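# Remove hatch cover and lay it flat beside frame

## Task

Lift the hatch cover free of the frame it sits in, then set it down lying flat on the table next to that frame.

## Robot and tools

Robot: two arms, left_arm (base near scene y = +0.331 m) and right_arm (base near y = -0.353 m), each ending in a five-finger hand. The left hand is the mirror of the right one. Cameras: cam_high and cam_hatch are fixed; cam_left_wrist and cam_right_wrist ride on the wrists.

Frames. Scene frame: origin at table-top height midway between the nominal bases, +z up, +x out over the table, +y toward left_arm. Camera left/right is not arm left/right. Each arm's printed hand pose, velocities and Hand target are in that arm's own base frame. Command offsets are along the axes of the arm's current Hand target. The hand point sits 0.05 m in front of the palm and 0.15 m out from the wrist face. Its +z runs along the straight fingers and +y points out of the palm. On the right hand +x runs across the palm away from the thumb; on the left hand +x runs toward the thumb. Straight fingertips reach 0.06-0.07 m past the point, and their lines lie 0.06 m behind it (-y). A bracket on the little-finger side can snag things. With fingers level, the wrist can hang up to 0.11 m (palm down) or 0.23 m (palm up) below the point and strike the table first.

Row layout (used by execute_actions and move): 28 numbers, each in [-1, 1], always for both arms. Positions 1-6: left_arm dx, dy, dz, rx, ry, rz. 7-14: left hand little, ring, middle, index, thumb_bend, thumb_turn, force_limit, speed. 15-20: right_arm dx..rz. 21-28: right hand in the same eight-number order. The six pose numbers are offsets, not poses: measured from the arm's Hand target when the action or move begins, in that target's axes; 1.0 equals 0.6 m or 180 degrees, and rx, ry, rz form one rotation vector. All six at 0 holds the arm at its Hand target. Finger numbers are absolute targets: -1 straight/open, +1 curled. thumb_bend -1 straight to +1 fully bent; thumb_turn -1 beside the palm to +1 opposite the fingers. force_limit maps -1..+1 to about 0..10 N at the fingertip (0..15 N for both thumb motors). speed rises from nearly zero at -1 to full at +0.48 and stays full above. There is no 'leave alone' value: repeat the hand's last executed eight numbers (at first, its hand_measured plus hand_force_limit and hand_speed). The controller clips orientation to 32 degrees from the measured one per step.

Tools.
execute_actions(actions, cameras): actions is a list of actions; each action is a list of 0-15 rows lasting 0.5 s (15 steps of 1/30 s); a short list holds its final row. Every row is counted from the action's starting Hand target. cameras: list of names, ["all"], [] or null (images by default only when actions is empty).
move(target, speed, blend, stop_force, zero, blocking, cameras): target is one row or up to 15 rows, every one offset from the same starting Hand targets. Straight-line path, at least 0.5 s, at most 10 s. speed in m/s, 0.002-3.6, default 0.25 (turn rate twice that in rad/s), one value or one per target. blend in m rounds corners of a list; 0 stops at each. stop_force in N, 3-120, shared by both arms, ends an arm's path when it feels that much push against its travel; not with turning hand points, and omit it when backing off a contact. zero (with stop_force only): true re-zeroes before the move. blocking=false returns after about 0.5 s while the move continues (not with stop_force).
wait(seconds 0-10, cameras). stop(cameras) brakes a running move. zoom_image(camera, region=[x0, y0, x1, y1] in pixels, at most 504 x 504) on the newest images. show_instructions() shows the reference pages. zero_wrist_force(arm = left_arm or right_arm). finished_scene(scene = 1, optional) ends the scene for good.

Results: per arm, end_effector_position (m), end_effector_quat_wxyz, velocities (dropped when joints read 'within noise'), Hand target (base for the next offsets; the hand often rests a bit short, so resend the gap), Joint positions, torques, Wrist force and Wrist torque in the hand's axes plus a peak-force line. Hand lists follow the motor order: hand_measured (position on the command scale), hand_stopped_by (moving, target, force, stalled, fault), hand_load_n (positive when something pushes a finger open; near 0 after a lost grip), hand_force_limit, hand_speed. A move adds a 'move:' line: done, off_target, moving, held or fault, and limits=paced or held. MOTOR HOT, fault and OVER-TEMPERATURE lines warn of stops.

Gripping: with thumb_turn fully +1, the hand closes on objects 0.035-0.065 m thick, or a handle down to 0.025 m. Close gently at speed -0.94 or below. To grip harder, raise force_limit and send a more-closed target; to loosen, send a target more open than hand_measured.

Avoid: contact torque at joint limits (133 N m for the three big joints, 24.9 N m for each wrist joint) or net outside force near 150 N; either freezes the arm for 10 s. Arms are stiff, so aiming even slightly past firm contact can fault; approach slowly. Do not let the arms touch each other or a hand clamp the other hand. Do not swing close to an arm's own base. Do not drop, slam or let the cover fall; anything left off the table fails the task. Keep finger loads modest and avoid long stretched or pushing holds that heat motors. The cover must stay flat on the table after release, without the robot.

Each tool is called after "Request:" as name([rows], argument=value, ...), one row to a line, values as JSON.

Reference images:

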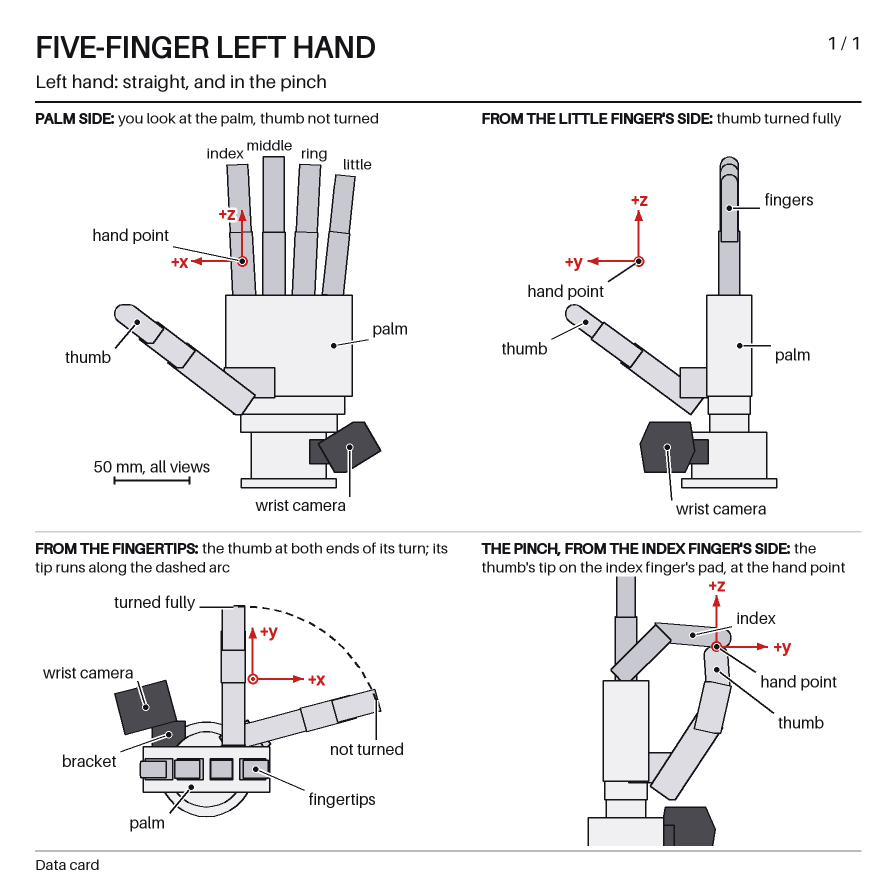

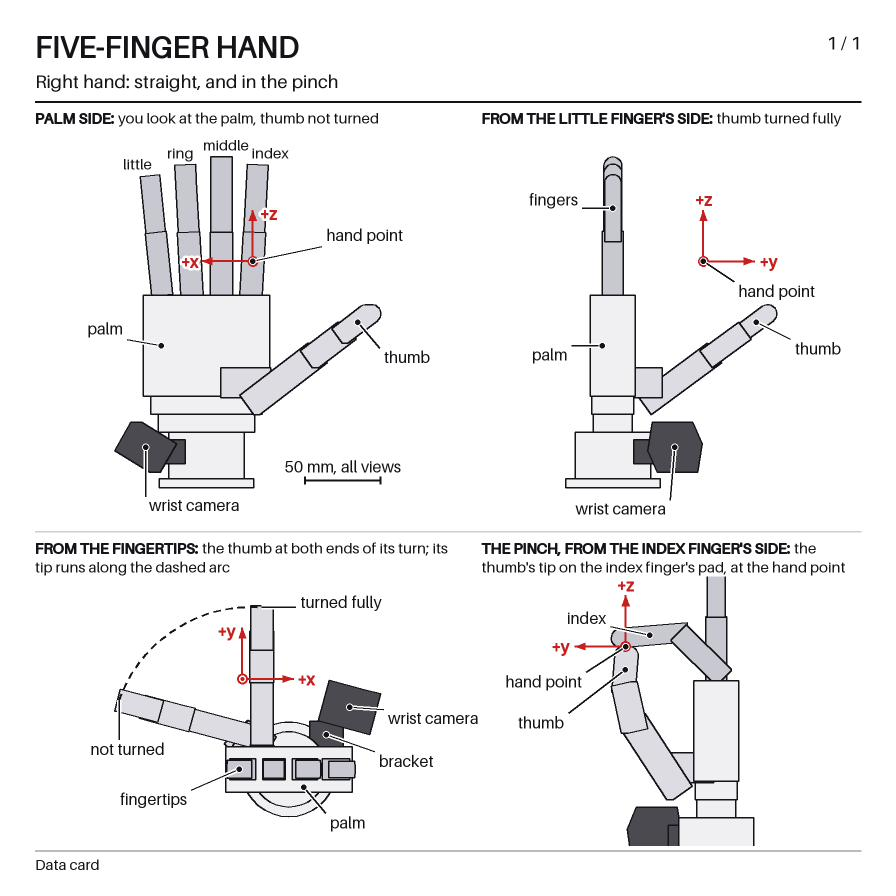

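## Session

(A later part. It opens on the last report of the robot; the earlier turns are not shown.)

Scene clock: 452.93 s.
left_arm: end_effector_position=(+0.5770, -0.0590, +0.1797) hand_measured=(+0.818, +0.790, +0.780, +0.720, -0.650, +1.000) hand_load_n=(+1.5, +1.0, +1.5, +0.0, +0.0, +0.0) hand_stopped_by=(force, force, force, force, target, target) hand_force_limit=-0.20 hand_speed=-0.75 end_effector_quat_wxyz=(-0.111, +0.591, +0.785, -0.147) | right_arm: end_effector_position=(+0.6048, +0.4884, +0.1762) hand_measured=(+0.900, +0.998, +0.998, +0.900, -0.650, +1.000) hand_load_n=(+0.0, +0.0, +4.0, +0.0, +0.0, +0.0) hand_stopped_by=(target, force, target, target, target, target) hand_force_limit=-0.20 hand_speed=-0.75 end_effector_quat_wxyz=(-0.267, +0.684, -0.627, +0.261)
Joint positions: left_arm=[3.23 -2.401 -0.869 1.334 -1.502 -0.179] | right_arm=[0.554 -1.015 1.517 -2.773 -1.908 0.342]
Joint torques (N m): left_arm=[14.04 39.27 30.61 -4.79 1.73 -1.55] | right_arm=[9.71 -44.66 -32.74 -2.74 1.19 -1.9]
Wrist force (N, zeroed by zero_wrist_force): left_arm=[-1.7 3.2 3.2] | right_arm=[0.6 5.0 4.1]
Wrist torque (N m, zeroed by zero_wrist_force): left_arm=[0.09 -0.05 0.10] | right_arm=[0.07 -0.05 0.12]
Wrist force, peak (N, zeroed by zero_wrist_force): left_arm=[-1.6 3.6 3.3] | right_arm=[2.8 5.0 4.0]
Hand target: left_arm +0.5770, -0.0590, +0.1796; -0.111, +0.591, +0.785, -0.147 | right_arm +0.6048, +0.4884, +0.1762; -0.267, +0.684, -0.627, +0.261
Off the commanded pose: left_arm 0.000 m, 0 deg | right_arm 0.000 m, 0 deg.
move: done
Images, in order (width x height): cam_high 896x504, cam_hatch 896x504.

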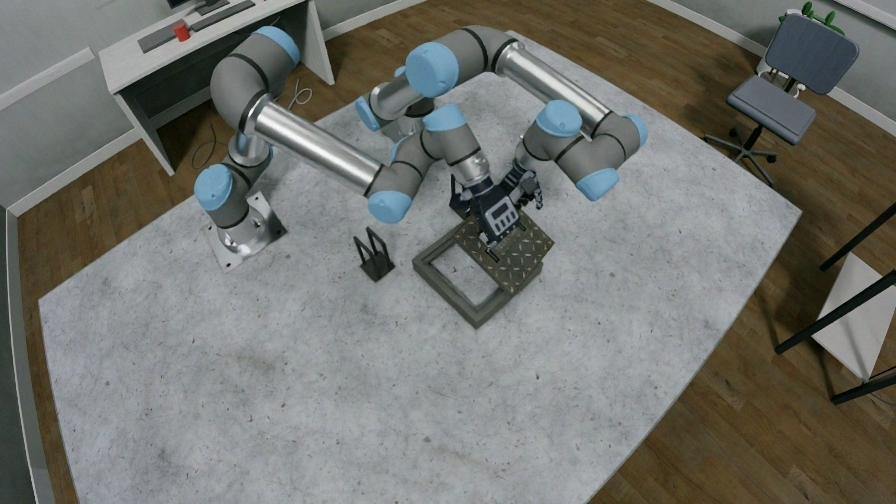

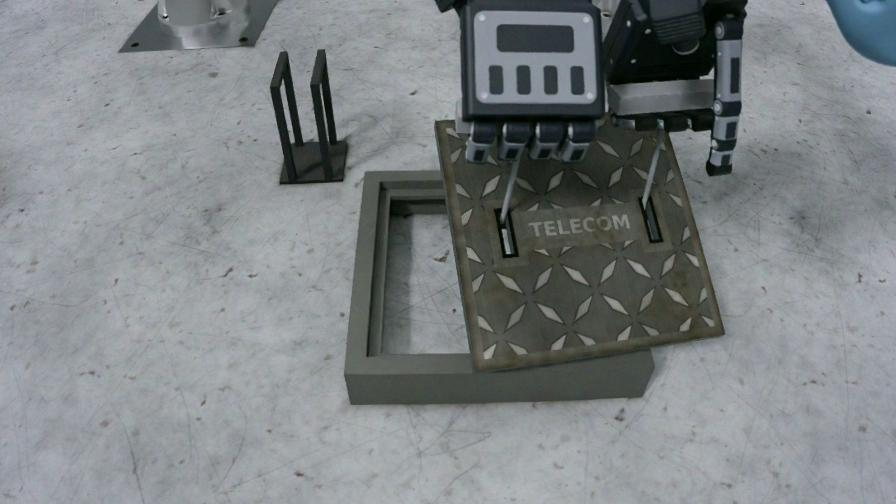

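Request:
move([
  [0.1726,0.0107,-0.0042,0,-0.0221,-0.0570,0.92,1,1,0.92,-0.65,1,-0.2,-0.75,-0.1792,-0.0170,0.0105,0.0014,-0.0423,-0.0441,0.9,1,1,0.9,-0.65,1,-0.2,-0.75],
  [0.3478,0.0232,-0.0090,0,-0.0443,-0.1140,0.92,1,1,0.92,-0.65,1,-0.2,-0.75,-0.3687,-0.0338,0.0207,0.0028,-0.0846,-0.0883,0.9,1,1,0.9,-0.65,1,-0.2,-0.75],
], blend=0.02, speed=0.09, cameras=["cam_high","cam_hatch"])

Request:
zoom_image(camera="cam_hatch", region=[440, 20, 896, 420])

Scene clock: 456.47 s.
left_arm: end_effector_position=(+0.5338, +0.1457, +0.1798) hand_measured=(+0.818, +0.790, +0.780, +0.720, -0.650, +1.000) hand_load_n=(+1.5, +0.5, +1.5, +0.0, +0.0, +0.0) hand_stopped_by=(force, force, force, force, target, target) hand_force_limit=-0.20 hand_speed=-0.75 end_effector_quat_wxyz=(-0.081, +0.431, +0.883, -0.166) | right_arm: end_effector_position=(+0.6105, +0.7108, +0.1762) hand_measured=(+0.900, +0.998, +0.998, +0.900, -0.650, +1.000) hand_load_n=(+0.0, +0.0, +4.0, +0.5, +0.0, +0.0) hand_stopped_by=(target, force, target, target, target, target) hand_force_limit=-0.20 hand_speed=-0.75 end_effector_quat_wxyz=(-0.312, +0.791, -0.484, +0.205)
Joint positions: left_arm=[3.608 -2.323 -1.007 1.395 -1.5 -0.185] | right_arm=[0.728 -0.641 0.86 -2.533 -1.769 0.178]
Joint torques (N m): left_arm=[13.66 36.59 30.5 -4.93 1.56 -1.06] | right_arm=[9.4 -61.04 -34.01 -2.83 1.4 -1.87]
Wrist force (N, zeroed by zero_wrist_force): left_arm=[-2.2 3.1 2.6] | right_arm=[0.5 4.7 4.4]
Wrist torque (N m, zeroed by zero_wrist_force): left_arm=[0.14 -0.04 0.08] | right_arm=[0.04 -0.05 0.12]
Wrist force, peak (N, zeroed by zero_wrist_force): left_arm=[-2.9 3.2 3.2] | right_arm=[0.7 5.4 4.2]
Hand target: left_arm +0.5338, +0.1457, +0.1798; -0.081, +0.431, +0.883, -0.166 | right_arm +0.6105, +0.7108, +0.1762; -0.312, +0.791, -0.484, +0.205
Off the commanded pose: left_arm 0.000 m, 0 deg | right_arm 0.000 m, 0 deg.
move: done
Images, in order (width x height): cam_high 896x504, cam_hatch 896x504.

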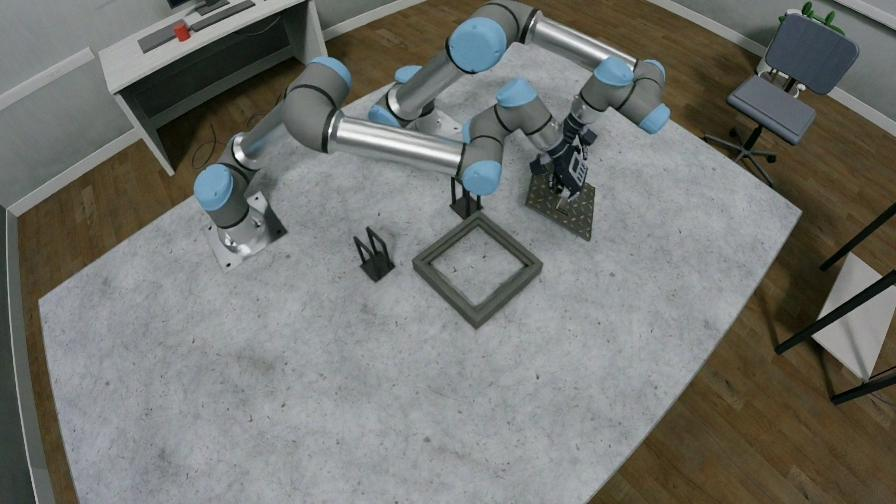

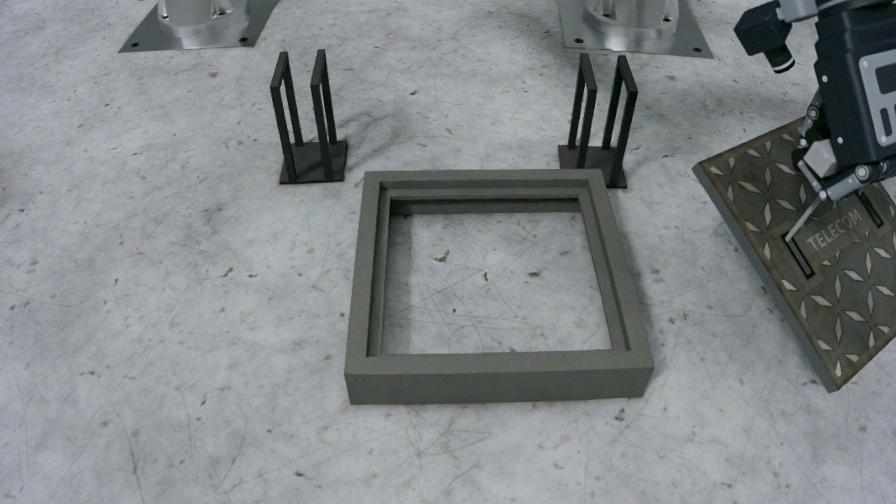

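Scaled by 1.105 from the camera's 896x504 image, which has a finer 1280x720 frame.

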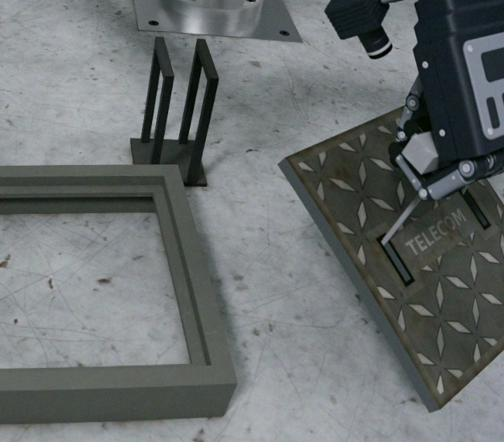

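Request:
move(target=[0,0.0513,0.1322,0,0,0,0.92,1,1,0.92,-0.65,1,-0.2,-0.75,-0.0032,0.0981,0.1023,0,0,0,0.9,1,1,0.9,-0.65,1,-0.2,-0.75], speed=0.07, cameras=["cam_high","cam_hatch"])

Request:
zoom_image(camera="cam_hatch", region=[540, 20, 896, 504])

Request:
zoom_image(camera="cam_high", region=[480, 120, 640, 270])

Scene clock: 458.37 s.
left_arm: end_effector_position=(+0.5337, +0.1457, +0.0948) hand_measured=(+0.818, +0.790, +0.780, +0.720, -0.650, +1.000) hand_load_n=(+1.0, +0.5, +1.5, +0.5, +0.0, +0.0) hand_stopped_by=(force, force, force, force, target, target) hand_force_limit=-0.20 hand_speed=-0.75 end_effector_quat_wxyz=(-0.081, +0.431, +0.883, -0.166) | right_arm: end_effector_position=(+0.6105, +0.7108, +0.0913) hand_measured=(+0.900, +0.998, +0.998, +0.900, -0.650, +1.000) hand_load_n=(+0.0, +0.0, +5.0, +0.0, +0.0, +0.0) hand_stopped_by=(target, force, target, target, target, target) hand_force_limit=-0.20 hand_speed=-0.75 end_effector_quat_wxyz=(-0.312, +0.791, -0.484, +0.205)
Joint positions: left_arm=[3.608 -2.385 -1.121 1.571 -1.501 -0.185] | right_arm=[0.728 -0.567 0.942 -2.69 -1.769 0.178]
Joint torques (N m): left_arm=[15.5 36.36 9.52 -1.31 -0.76 1.5] | right_arm=[5.89 -61.95 -18.52 -6.1 -0.18 -0.4]
Wrist force (N, zeroed by zero_wrist_force): left_arm=[-2.0 1.6 1.9] | right_arm=[0.5 4.7 4.7]
Wrist torque (N m, zeroed by zero_wrist_force): left_arm=[0.07 -0.12 0.16] | right_arm=[0.10 -0.06 0.16]
Wrist force, peak (N, zeroed by zero_wrist_force): left_arm=[-2.1 3.5 3.0] | right_arm=[0.4 5.4 5.4]
Hand target: left_arm +0.5337, +0.1457, +0.0947; -0.081, +0.431, +0.883, -0.166 | right_arm +0.6105, +0.7108, +0.0912; -0.312, +0.791, -0.484, +0.205
Off the commanded pose: left_arm 0.000 m, 0 deg | right_arm 0.000 m, 0 deg.
move: done
Images, in order (width x height): cam_high 896x504, cam_hatch 896x504.

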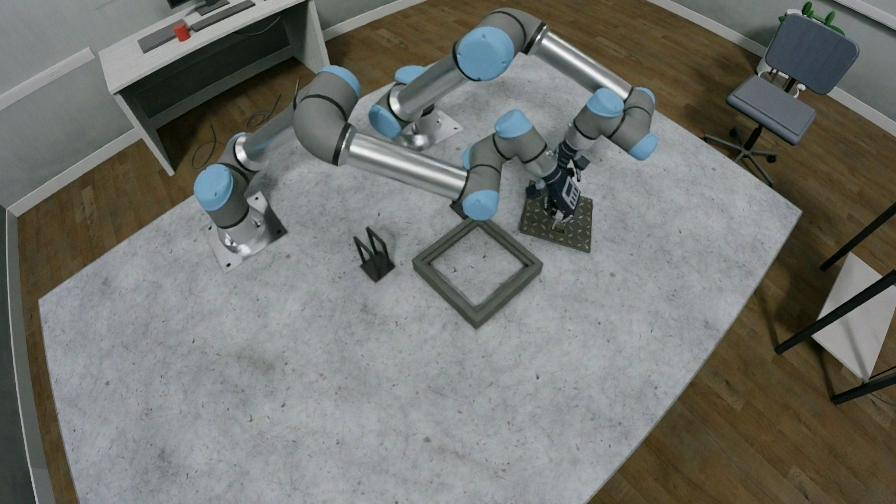

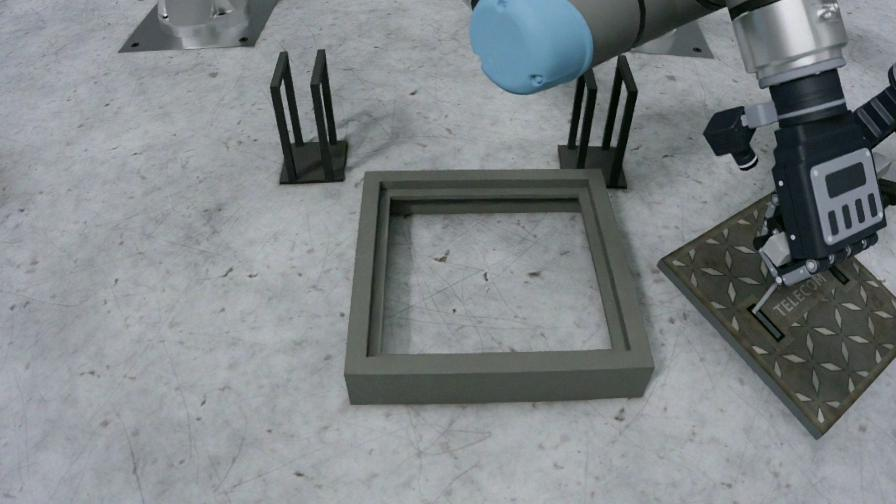

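Scaled by 1.041 from the camera's 896x504 image, which has a finer 1280x720 frame.

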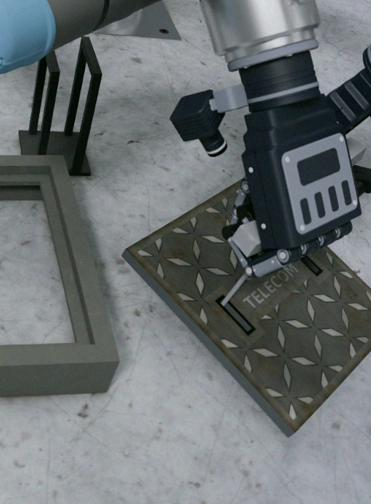

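Scaled by 3.150 from the camera's 896x504 image, which has a finer 1280x720 frame.

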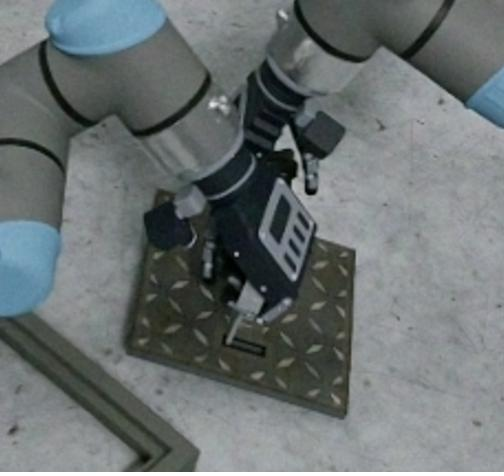

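Request:
move(target=[0,0.0181,0.0467,0,0,0,0.92,1,1,0.92,-0.65,1,-0.2,-0.75,-0.0011,0.0346,0.0361,0,0,0,0.9,1,1,0.9,-0.65,1,-0.2,-0.75], speed=0.02, stop_force=4, cameras=["cam_high","cam_hatch"])

Request:
zoom_image(camera="cam_hatch", region=[640, 150, 896, 450])

Scene clock: 460.60 s.
left_arm: end_effector_position=(+0.5336, +0.1457, +0.0824) hand_measured=(+0.818, +0.790, +0.780, +0.720, -0.650, +1.000) hand_load_n=(+3.0, +0.5, +0.0, +0.0, +0.0, +0.0) hand_stopped_by=(force, force, force, force, target, target) hand_force_limit=-0.20 hand_speed=-0.75 end_effector_quat_wxyz=(-0.081, +0.431, +0.883, -0.166) | right_arm: end_effector_position=(+0.6105, +0.7108, +0.0720) hand_measured=(+0.900, +0.998, +0.998, +0.900, -0.650, +1.000) hand_load_n=(+0.0, +0.5, +2.5, +0.0, +0.0, +0.0) hand_stopped_by=(target, force, target, target, target, target) hand_force_limit=-0.20 hand_speed=-0.75 end_effector_quat_wxyz=(-0.312, +0.791, -0.484, +0.205)
Joint positions: left_arm=[3.608 -2.397 -1.133 1.595 -1.501 -0.185] | right_arm=[0.728 -0.545 0.953 -2.722 -1.769 0.178]
Joint torques (N m): left_arm=[12.92 64.91 28.91 -4.57 -0.72 1.42] | right_arm=[-0.54 -73.62 -31.22 -2.43 0.92 -1.19]
Wrist force (N, zeroed by zero_wrist_force): left_arm=[-1.9 2.0 2.8] | right_arm=[1.3 2.3 2.7]
Wrist torque (N m, zeroed by zero_wrist_force): left_arm=[0.03 0.11 0.08] | right_arm=[0.02 -0.06 0.13]
Wrist force, peak (N, zeroed by zero_wrist_force): left_arm=[-2.6 -0.6 -3.2] | right_arm=[0.7 4.9 4.8]
Hand target: left_arm +0.5336, +0.1457, +0.0824; -0.081, +0.431, +0.883, -0.166 (not the last commanded pose) | right_arm +0.6105, +0.7108, +0.0720; -0.312, +0.791, -0.484, +0.205 (not the last commanded pose)
Off the commanded pose: left_arm 0.018 m, 0 deg | right_arm 0.011 m, 0 deg.
move: contact (left_arm, right_arm)
Images, in order (width x height): cam_high 896x504, cam_hatch 896x504.

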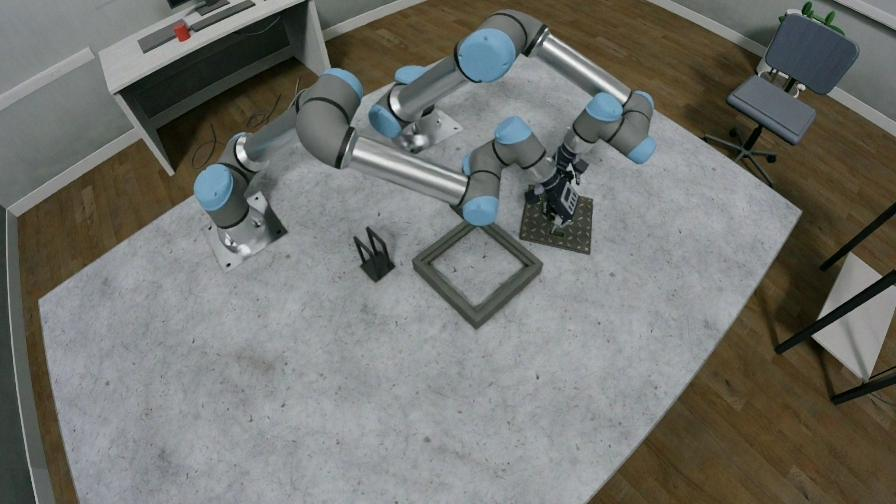

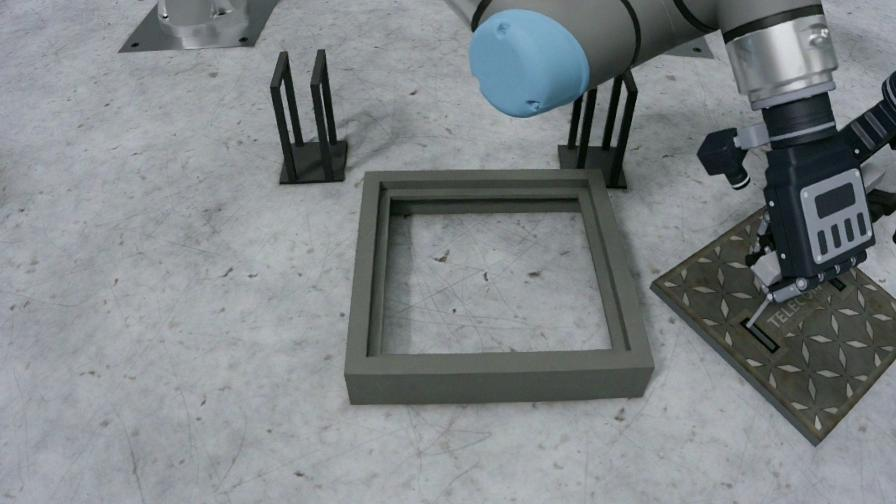

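Scaled by 1.680 from the camera's 896x504 image, which has a finer 1280x720 frame.

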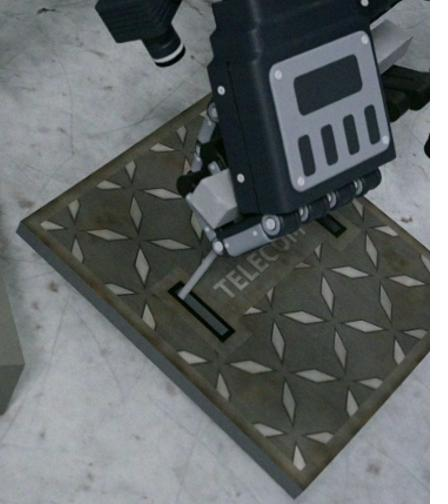

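Request:
wait(seconds=0.1, cameras=["all"])

Request:
zoom_image(camera="cam_hatch", region=[640, 330, 800, 450])

Request:
zoom_image(camera="cam_left_wrist", region=[168, 0, 672, 504])

Scene clock: 461.17 s.
left_arm: end_effector_position=(+0.5336, +0.1457, +0.0824) hand_measured=(+0.818, +0.790, +0.780, +0.720, -0.650, +1.000) hand_load_n=(+3.0, +0.5, +0.5, +0.0, +0.0, +0.0) hand_stopped_by=(force, force, force, force, target, target) hand_force_limit=-0.20 hand_speed=-0.75 end_effector_quat_wxyz=(-0.081, +0.431, +0.883, -0.166) | right_arm: end_effector_position=(+0.6105, +0.7108, +0.0720) hand_measured=(+0.900, +0.998, +0.998, +0.900, -0.650, +1.000) hand_load_n=(+0.0, +0.5, +2.5, +0.0, +0.5, +0.0) hand_stopped_by=(target, force, target, target, target, target) hand_force_limit=-0.20 hand_speed=-0.75 end_effector_quat_wxyz=(-0.312, +0.791, -0.484, +0.205)
Joint positions: left_arm=[3.608 -2.397 -1.133 1.595 -1.501 -0.185] | right_arm=[0.728 -0.545 0.953 -2.722 -1.769 0.178]
Joint torques (N m): left_arm=[11.35 65.38 29.08 -4.7 -0.7 1.62] | right_arm=[-0.58 -73.64 -31.33 -2.9 0.52 -1.16]
Wrist force (N, zeroed by zero_wrist_force): left_arm=[-1.6 2.3 2.9] | right_arm=[1.3 2.7 2.6]
Wrist torque (N m, zeroed by zero_wrist_force): left_arm=[0.08 0.07 0.09] | right_arm=[0.06 -0.07 0.15]
Wrist force, peak (N, zeroed by zero_wrist_force): left_arm=[-1.4 2.5 2.9] | right_arm=[1.3 2.7 3.0]
Hand target: left_arm +0.5336, +0.1457, +0.0824; -0.081, +0.431, +0.883, -0.166 (not the last commanded pose) | right_arm +0.6105, +0.7108, +0.0720; -0.312, +0.791, -0.484, +0.205 (not the last commanded pose)
Off the commanded pose: left_arm 0.018 m, 0 deg | right_arm 0.011 m, 0 deg.
wait: 0.10 s; at rest from the start

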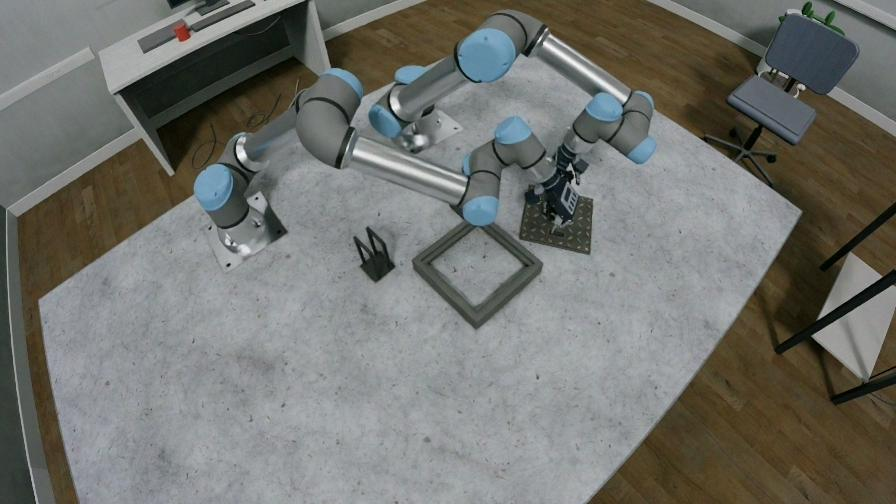

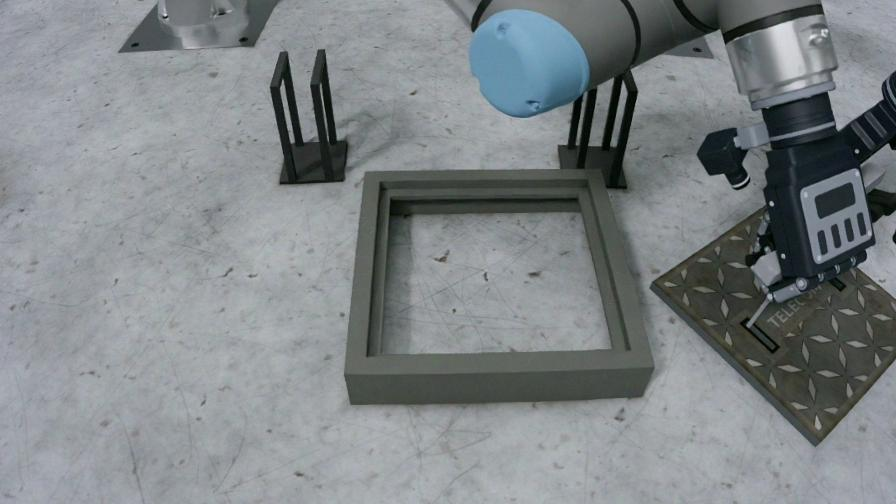

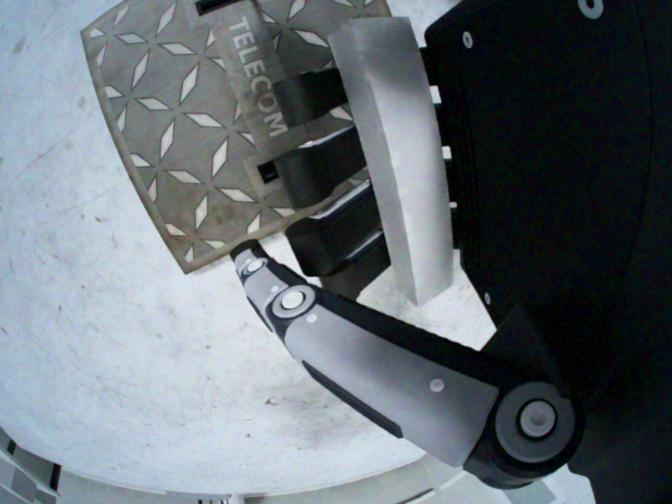

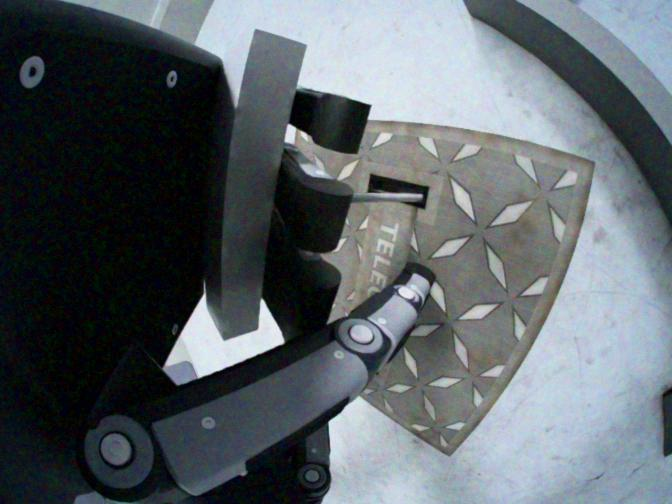

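Scaled by 3.150 from the camera's 896x504 image, which has a finer 1280x720 frame.

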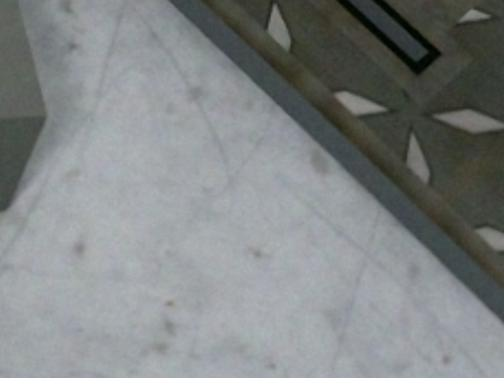

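Scaled by 1.000.

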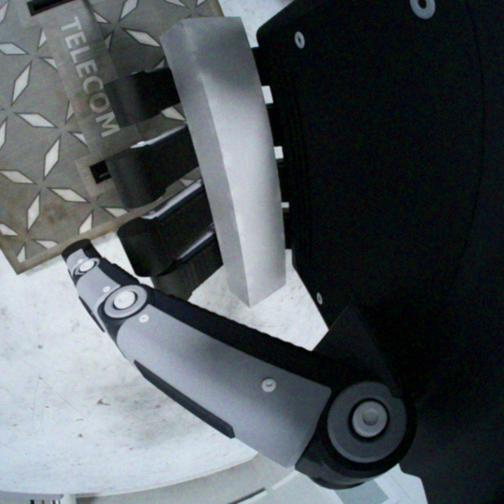

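Request:
move(target=[0,0.0018,0.0047,0,0,0,0.92,1,1,0.92,-0.65,1,-0.2,-0.75,-0.0001,0.0035,0.0036,0,0,0,0.9,1,1,0.9,-0.65,1,-0.2,-0.75], speed=0.02, stop_force=5)

Scene clock: 462.53 s.
left_arm: end_effector_position=(+0.5337, +0.1458, +0.0819) hand_measured=(+0.818, +0.790, +0.780, +0.720, -0.650, +1.000) hand_load_n=(+1.5, +0.0, +0.0, +0.0, +0.0, +0.0) hand_stopped_by=(force, force, force, force, target, target) hand_force_limit=-0.20 hand_speed=-0.75 end_effector_quat_wxyz=(-0.081, +0.431, +0.884, -0.165) | right_arm: end_effector_position=(+0.6106, +0.7109, +0.0715) hand_measured=(+0.900, +0.998, +1.000, +0.900, -0.650, +1.000) hand_load_n=(+0.0, +0.0, +0.5, +0.0, +0.0, +0.0) hand_stopped_by=(target, force, target, target, target, target) hand_force_limit=-0.20 hand_speed=-0.75 end_effector_quat_wxyz=(-0.312, +0.791, -0.484, +0.205)
Joint positions: left_arm=[3.608 -2.398 -1.134 1.596 -1.501 -0.185] | right_arm=[0.728 -0.545 0.953 -2.723 -1.769 0.178]
Joint torques (N m): left_arm=[12.72 64 28.37 -4.18 -0.53 1.44] | right_arm=[0.11 -69.59 -28.99 -1.6 0.31 -1.12]
Wrist force (N, zeroed by zero_wrist_force): left_arm=[-2.5 0.7 -0.7] | right_arm=[1.4 -1.2 -0.5]
Wrist torque (N m, zeroed by zero_wrist_force): left_arm=[0.08 -0.09 0.15] | right_arm=[-0.06 0.02 0.04]
Wrist force, peak (N, zeroed by zero_wrist_force): left_arm=[-1.7 2.5 2.8] | right_arm=[1.2 2.6 2.9]
Hand target: left_arm +0.5337, +0.1458, +0.0819; -0.081, +0.431, +0.884, -0.165 (not the last commanded pose) | right_arm +0.6106, +0.7109, +0.0715; -0.312, +0.791, -0.484, +0.205 (not the last commanded pose)
Off the commanded pose: left_arm 0.003 m, 0 deg | right_arm 0.002 m, 0 deg.
move: contact (left_arm, right_arm)

Request:
move(target=[0,0.0012,0.0031,0,0,0,0.92,1,1,0.92,-0.65,1,-0.2,-0.75,-0.0001,0.0023,0.0024,0,0,0,0.9,1,1,0.9,-0.65,1,-0.2,-0.75], speed=0.01, stop_force=3, cameras=["cam_hatch"])

Scene clock: 463.83 s.
left_arm: end_effector_position=(+0.5337, +0.1458, +0.0799) hand_measured=(+0.818, +0.790, +0.780, +0.720, -0.650, +1.000) hand_load_n=(+0.0, +0.5, +0.0, +0.0, +0.0, +0.0) hand_stopped_by=(force, force, force, force, target, target) hand_force_limit=-0.20 hand_speed=-0.75 end_effector_quat_wxyz=(-0.081, +0.431, +0.884, -0.165) | right_arm: end_effector_position=(+0.6106, +0.7109, +0.0695) hand_measured=(+0.900, +0.998, +1.000, +0.900, -0.650, +1.000) hand_load_n=(+0.0, -0.5, +0.0, +0.0, +0.0, +0.0) hand_stopped_by=(target, force, target, target, target, target) hand_force_limit=-0.20 hand_speed=-0.75 end_effector_quat_wxyz=(-0.312, +0.791, -0.484, +0.205)
Joint positions: left_arm=[3.608 -2.4 -1.136 1.6 -1.501 -0.185] | right_arm=[0.728 -0.542 0.954 -2.727 -1.769 0.178]
Joint torques (N m): left_arm=[11.93 34.17 6.92 -0.83 -0.85 1.44] | right_arm=[5 -53.12 -11.54 -4.13 -0.34 -0.29]
Wrist force (N, zeroed by zero_wrist_force): left_arm=[-2.5 -0.3 -2.9] | right_arm=[2.1 -2.8 -2.8]
Wrist torque (N m, zeroed by zero_wrist_force): left_arm=[0.11 -0.28 0.22] | right_arm=[0.01 0.05 0.00]
Wrist force, peak (N, zeroed by zero_wrist_force): left_arm=[-3.0 -0.3 -2.8] | right_arm=[2.2 -3.2 -2.4]
Hand target: left_arm +0.5337, +0.1458, +0.0799; -0.081, +0.431, +0.884, -0.165 | right_arm +0.6106, +0.7109, +0.0695; -0.312, +0.791, -0.484, +0.205
Off the commanded pose: left_arm 0.000 m, 0 deg | right_arm 0.000 m, 0 deg.
move: done
Images, in order (width x height): cam_hatch 896x504.

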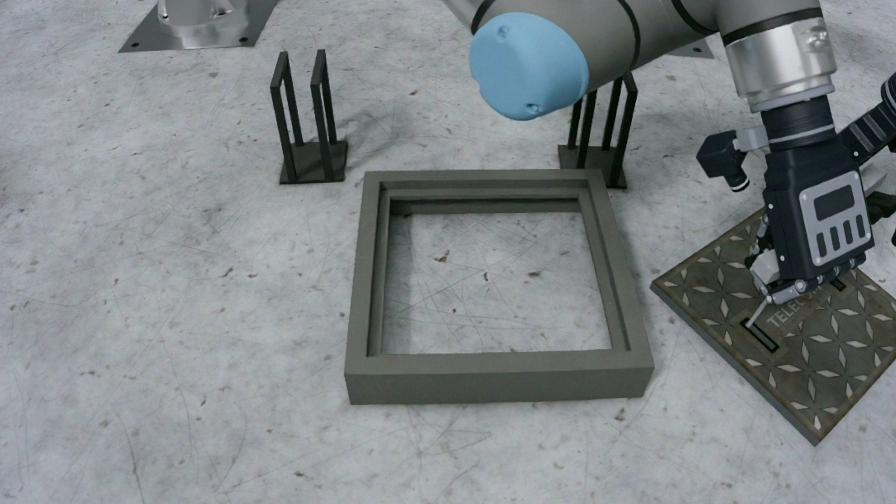

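Request:
move([
  [0.0050,-0.0003,-0.0017,0,0,0,0.92,1,1,0.92,-0.65,1,-0.2,-0.75,0.0055,0.0052,-0.0072,0.0013,-0.0385,-0.0401,0.9,1,1,0.9,-0.65,1,-0.2,-0.75],
  [0.0050,-0.0003,-0.0017,0,0,0,0.92,1,1,0.92,-0.65,1,-0.2,-0.75,0.0078,0.0117,-0.0132,0.0025,-0.0770,-0.0803,0.9,1,1,0.9,-0.65,1,-0.2,-0.75],
], speed=0.1, cameras=["all"])

Request:
zoom_image(camera="cam_hatch", region=[640, 100, 896, 450])

Request:
zoom_image(camera="cam_high", region=[480, 120, 640, 270])

Scene clock: 472.03 s.
left_arm: end_effector_position=(+0.5320, +0.1483, +0.0809) hand_measured=(+0.818, +0.790, +0.780, +0.720, -0.650, +1.000) hand_load_n=(+0.5, +0.5, +0.0, +0.0, +0.0, +0.0) hand_stopped_by=(force, force, force, force, target, target) hand_force_limit=-0.20 hand_speed=-0.75 end_effector_quat_wxyz=(-0.081, +0.431, +0.884, -0.165) | right_arm: end_effector_position=(+0.6032, +0.7020, +0.0704) hand_measured=(+0.900, +0.998, +1.000, +0.900, -0.650, +1.000) hand_load_n=(+0.0, +2.0, +0.0, +0.0, +0.0, +0.0) hand_stopped_by=(target, force, target, target, target, target) hand_force_limit=-0.20 hand_speed=-0.75 end_effector_quat_wxyz=(-0.343, +0.863, -0.339, +0.148)
Joint positions: left_arm=[3.613 -2.396 -1.14 1.6 -1.502 -0.18] | right_arm=[0.668 -0.573 1.016 -2.775 -1.487 -0.12]
Joint torques (N m): left_arm=[13.82 63.06 8.33 -0.73 -1.52 1.59] | right_arm=[-10.2 -70.15 -14.51 -1.7 1.7 -2.24]
Wrist force (N, zeroed by zero_wrist_force): left_arm=[-4.0 0.0 -1.6] | right_arm=[-0.3 0.6 0.6]
Wrist torque (N m, zeroed by zero_wrist_force): left_arm=[0.07 -0.20 -0.03] | right_arm=[0.08 -0.02 0.12]
Wrist force, peak (N, zeroed by zero_wrist_force): left_arm=[-4.2 -0.2 -2.2] | right_arm=[2.2 -3.2 -2.7]
Hand target: left_arm +0.5320, +0.1483, +0.0809; -0.081, +0.431, +0.884, -0.165 | right_arm +0.6032, +0.7020, +0.0704; -0.343, +0.863, -0.339, +0.148
Off the commanded pose: left_arm 0.000 m, 0 deg | right_arm 0.000 m, 0 deg.
move: done

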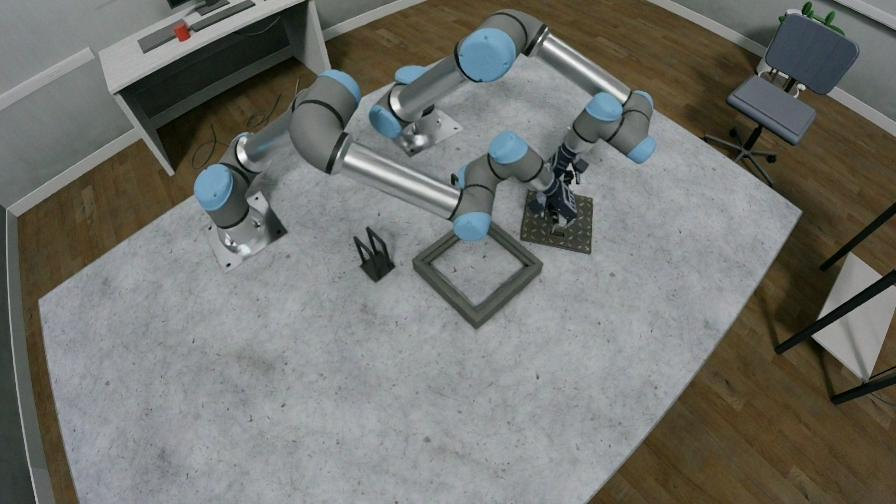

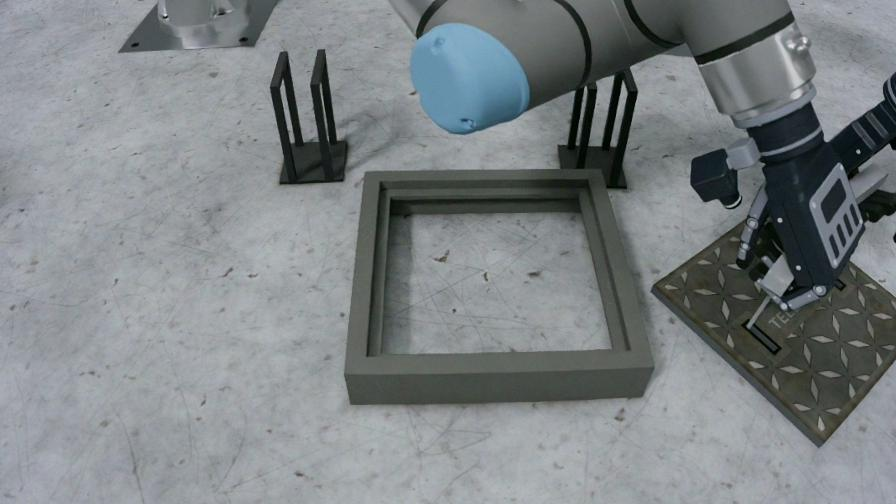

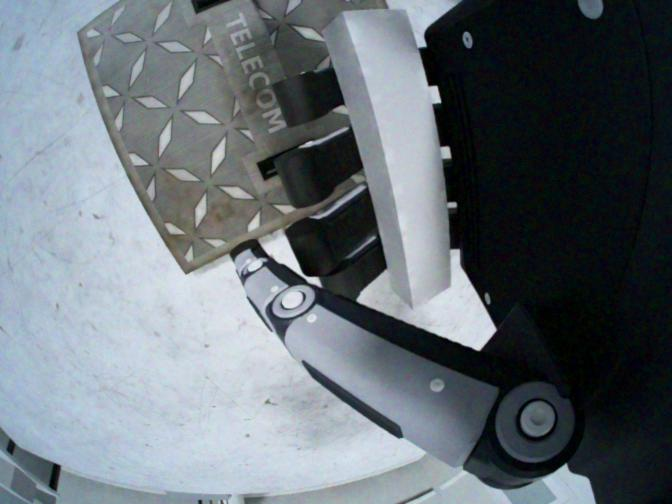

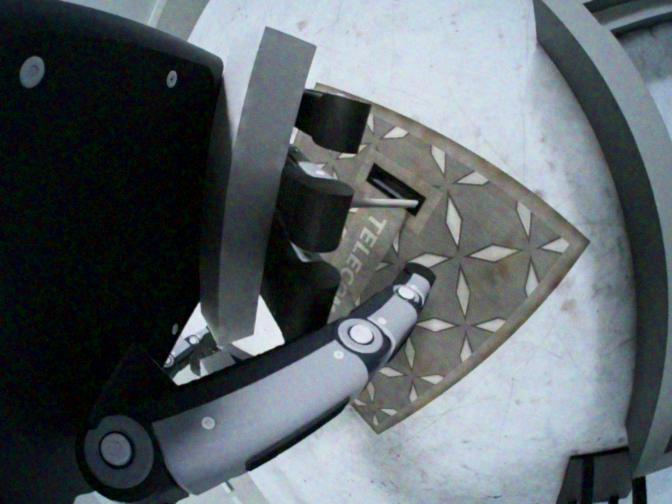

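Scaled by 1.440 from the camera's 896x504 image, which has a finer 1280x720 frame.

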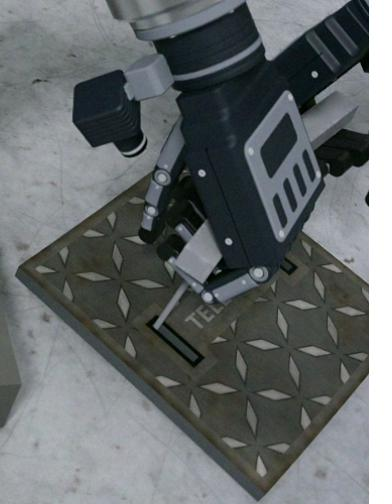

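Scaled by 3.150 from the camera's 896x504 image, which has a finer 1280x720 frame.

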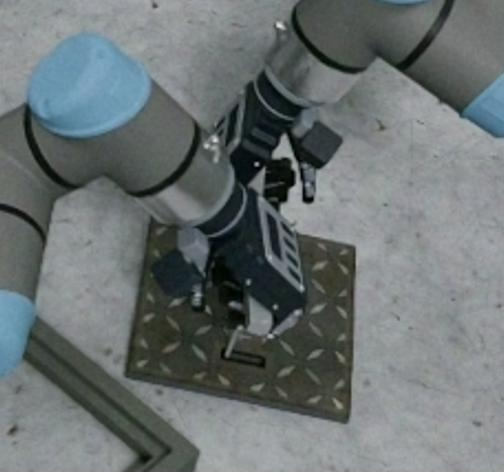

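Request:
move([
  [-0.0025,0,0,0,0,0,0.92,1,1,0.92,-0.65,1,-0.2,-0.75,0.0005,0.0065,-0.0062,0.0013,-0.0385,-0.0401,0.9,1,1,0.9,-0.65,1,-0.2,-0.75],
  [-0.0025,0,0,0,0,0,0.92,1,1,0.92,-0.65,1,-0.2,-0.75,0.0028,0.0128,-0.0123,0.0025,-0.0770,-0.0803,0.9,1,1,0.9,-0.65,1,-0.2,-0.75],
], speed=0.1, cameras=["all"])

Request:
zoom_image(camera="cam_hatch", region=[640, 100, 896, 450])

Request:
zoom_image(camera="cam_high", region=[480, 120, 640, 270])

Scene clock: 474.83 s.
left_arm: end_effector_position=(+0.5330, +0.1471, +0.0809) hand_measured=(+0.818, +0.790, +0.780, +0.720, -0.650, +1.000) hand_load_n=(+2.0, +0.0, +0.0, +0.0, +0.0, +0.0) hand_stopped_by=(force, force, force, force, target, target) hand_force_limit=-0.20 hand_speed=-0.75 end_effector_quat_wxyz=(-0.081, +0.431, +0.884, -0.165) | right_arm: end_effector_position=(+0.5971, +0.6931, +0.0705) hand_measured=(+0.900, +0.998, +1.000, +0.900, -0.650, +1.000) hand_load_n=(+0.0, +3.0, +0.0, +0.0, +0.0, +0.0) hand_stopped_by=(target, force, target, target, target, target) hand_force_limit=-0.20 hand_speed=-0.75 end_effector_quat_wxyz=(-0.363, +0.909, -0.184, +0.086)
Joint positions: left_arm=[3.61 -2.397 -1.137 1.599 -1.501 -0.182] | right_arm=[0.613 -0.574 1.005 -2.694 -1.216 -0.429]
Joint torques (N m): left_arm=[-14.36 35.68 27.44 -4.27 1.7 -1.61] | right_arm=[-8.89 -57.7 -30.39 -1.9 2.18 -2.1]
Wrist force (N, zeroed by zero_wrist_force): left_arm=[-2.9 0.9 -0.3] | right_arm=[-0.6 1.1 2.0]
Wrist torque (N m, zeroed by zero_wrist_force): left_arm=[0.12 -0.09 0.13] | right_arm=[0.01 -0.01 0.13]
Wrist force, peak (N, zeroed by zero_wrist_force): left_arm=[-4.2 0.3 -2.4] | right_arm=[-0.3 1.8 2.2]
Hand target: left_arm +0.5330, +0.1471, +0.0809; -0.081, +0.431, +0.884, -0.165 | right_arm +0.5971, +0.6931, +0.0705; -0.363, +0.909, -0.184, +0.086
Off the commanded pose: left_arm 0.000 m, 0 deg | right_arm 0.000 m, 0 deg.
move: done

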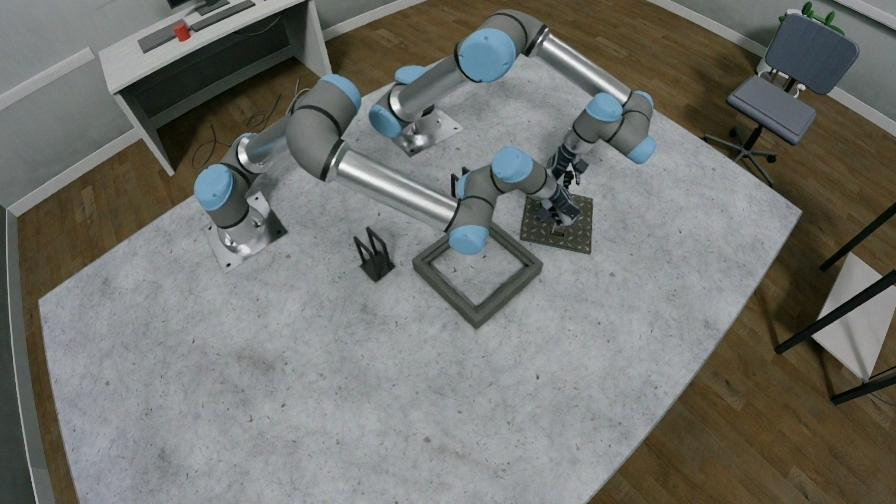

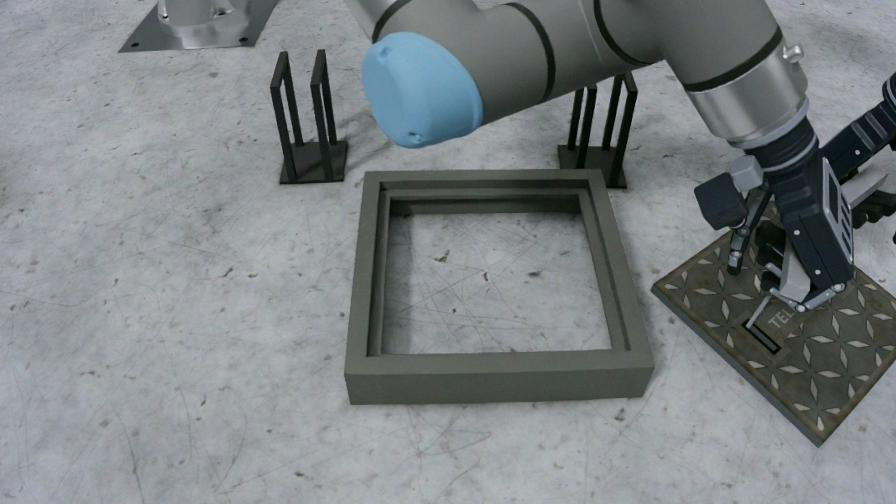

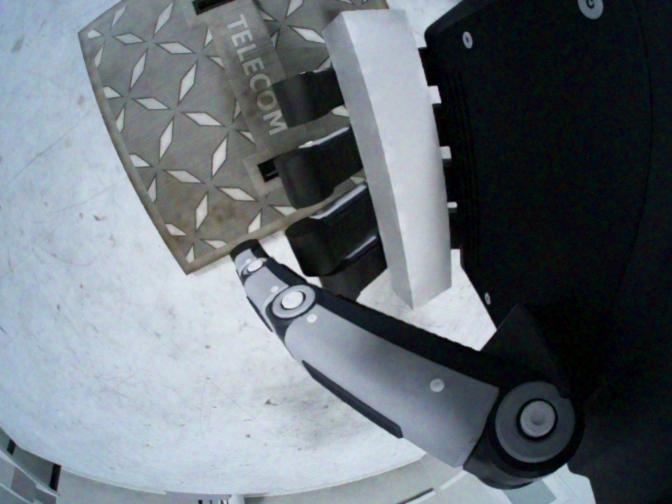

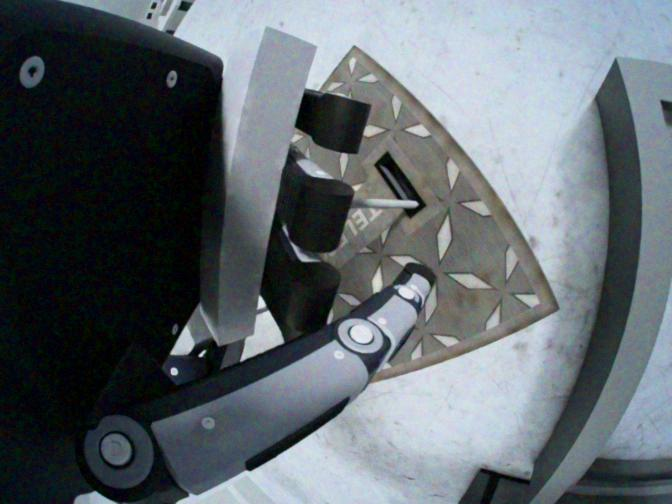

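Scaled by 1.440 from the camera's 896x504 image, which has a finer 1280x720 frame.

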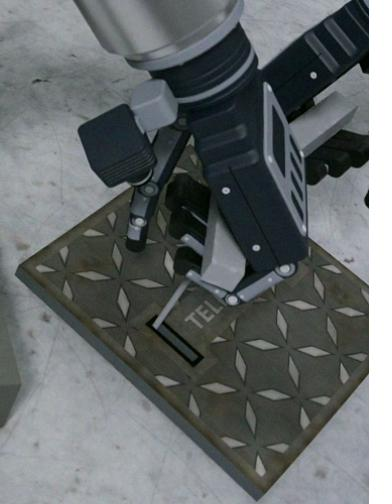

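Scaled by 3.150 from the camera's 896x504 image, which has a finer 1280x720 frame.

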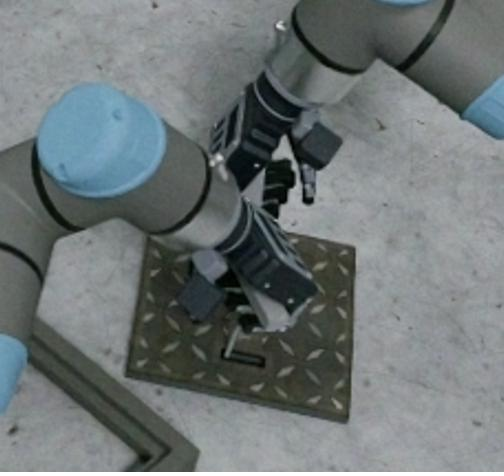

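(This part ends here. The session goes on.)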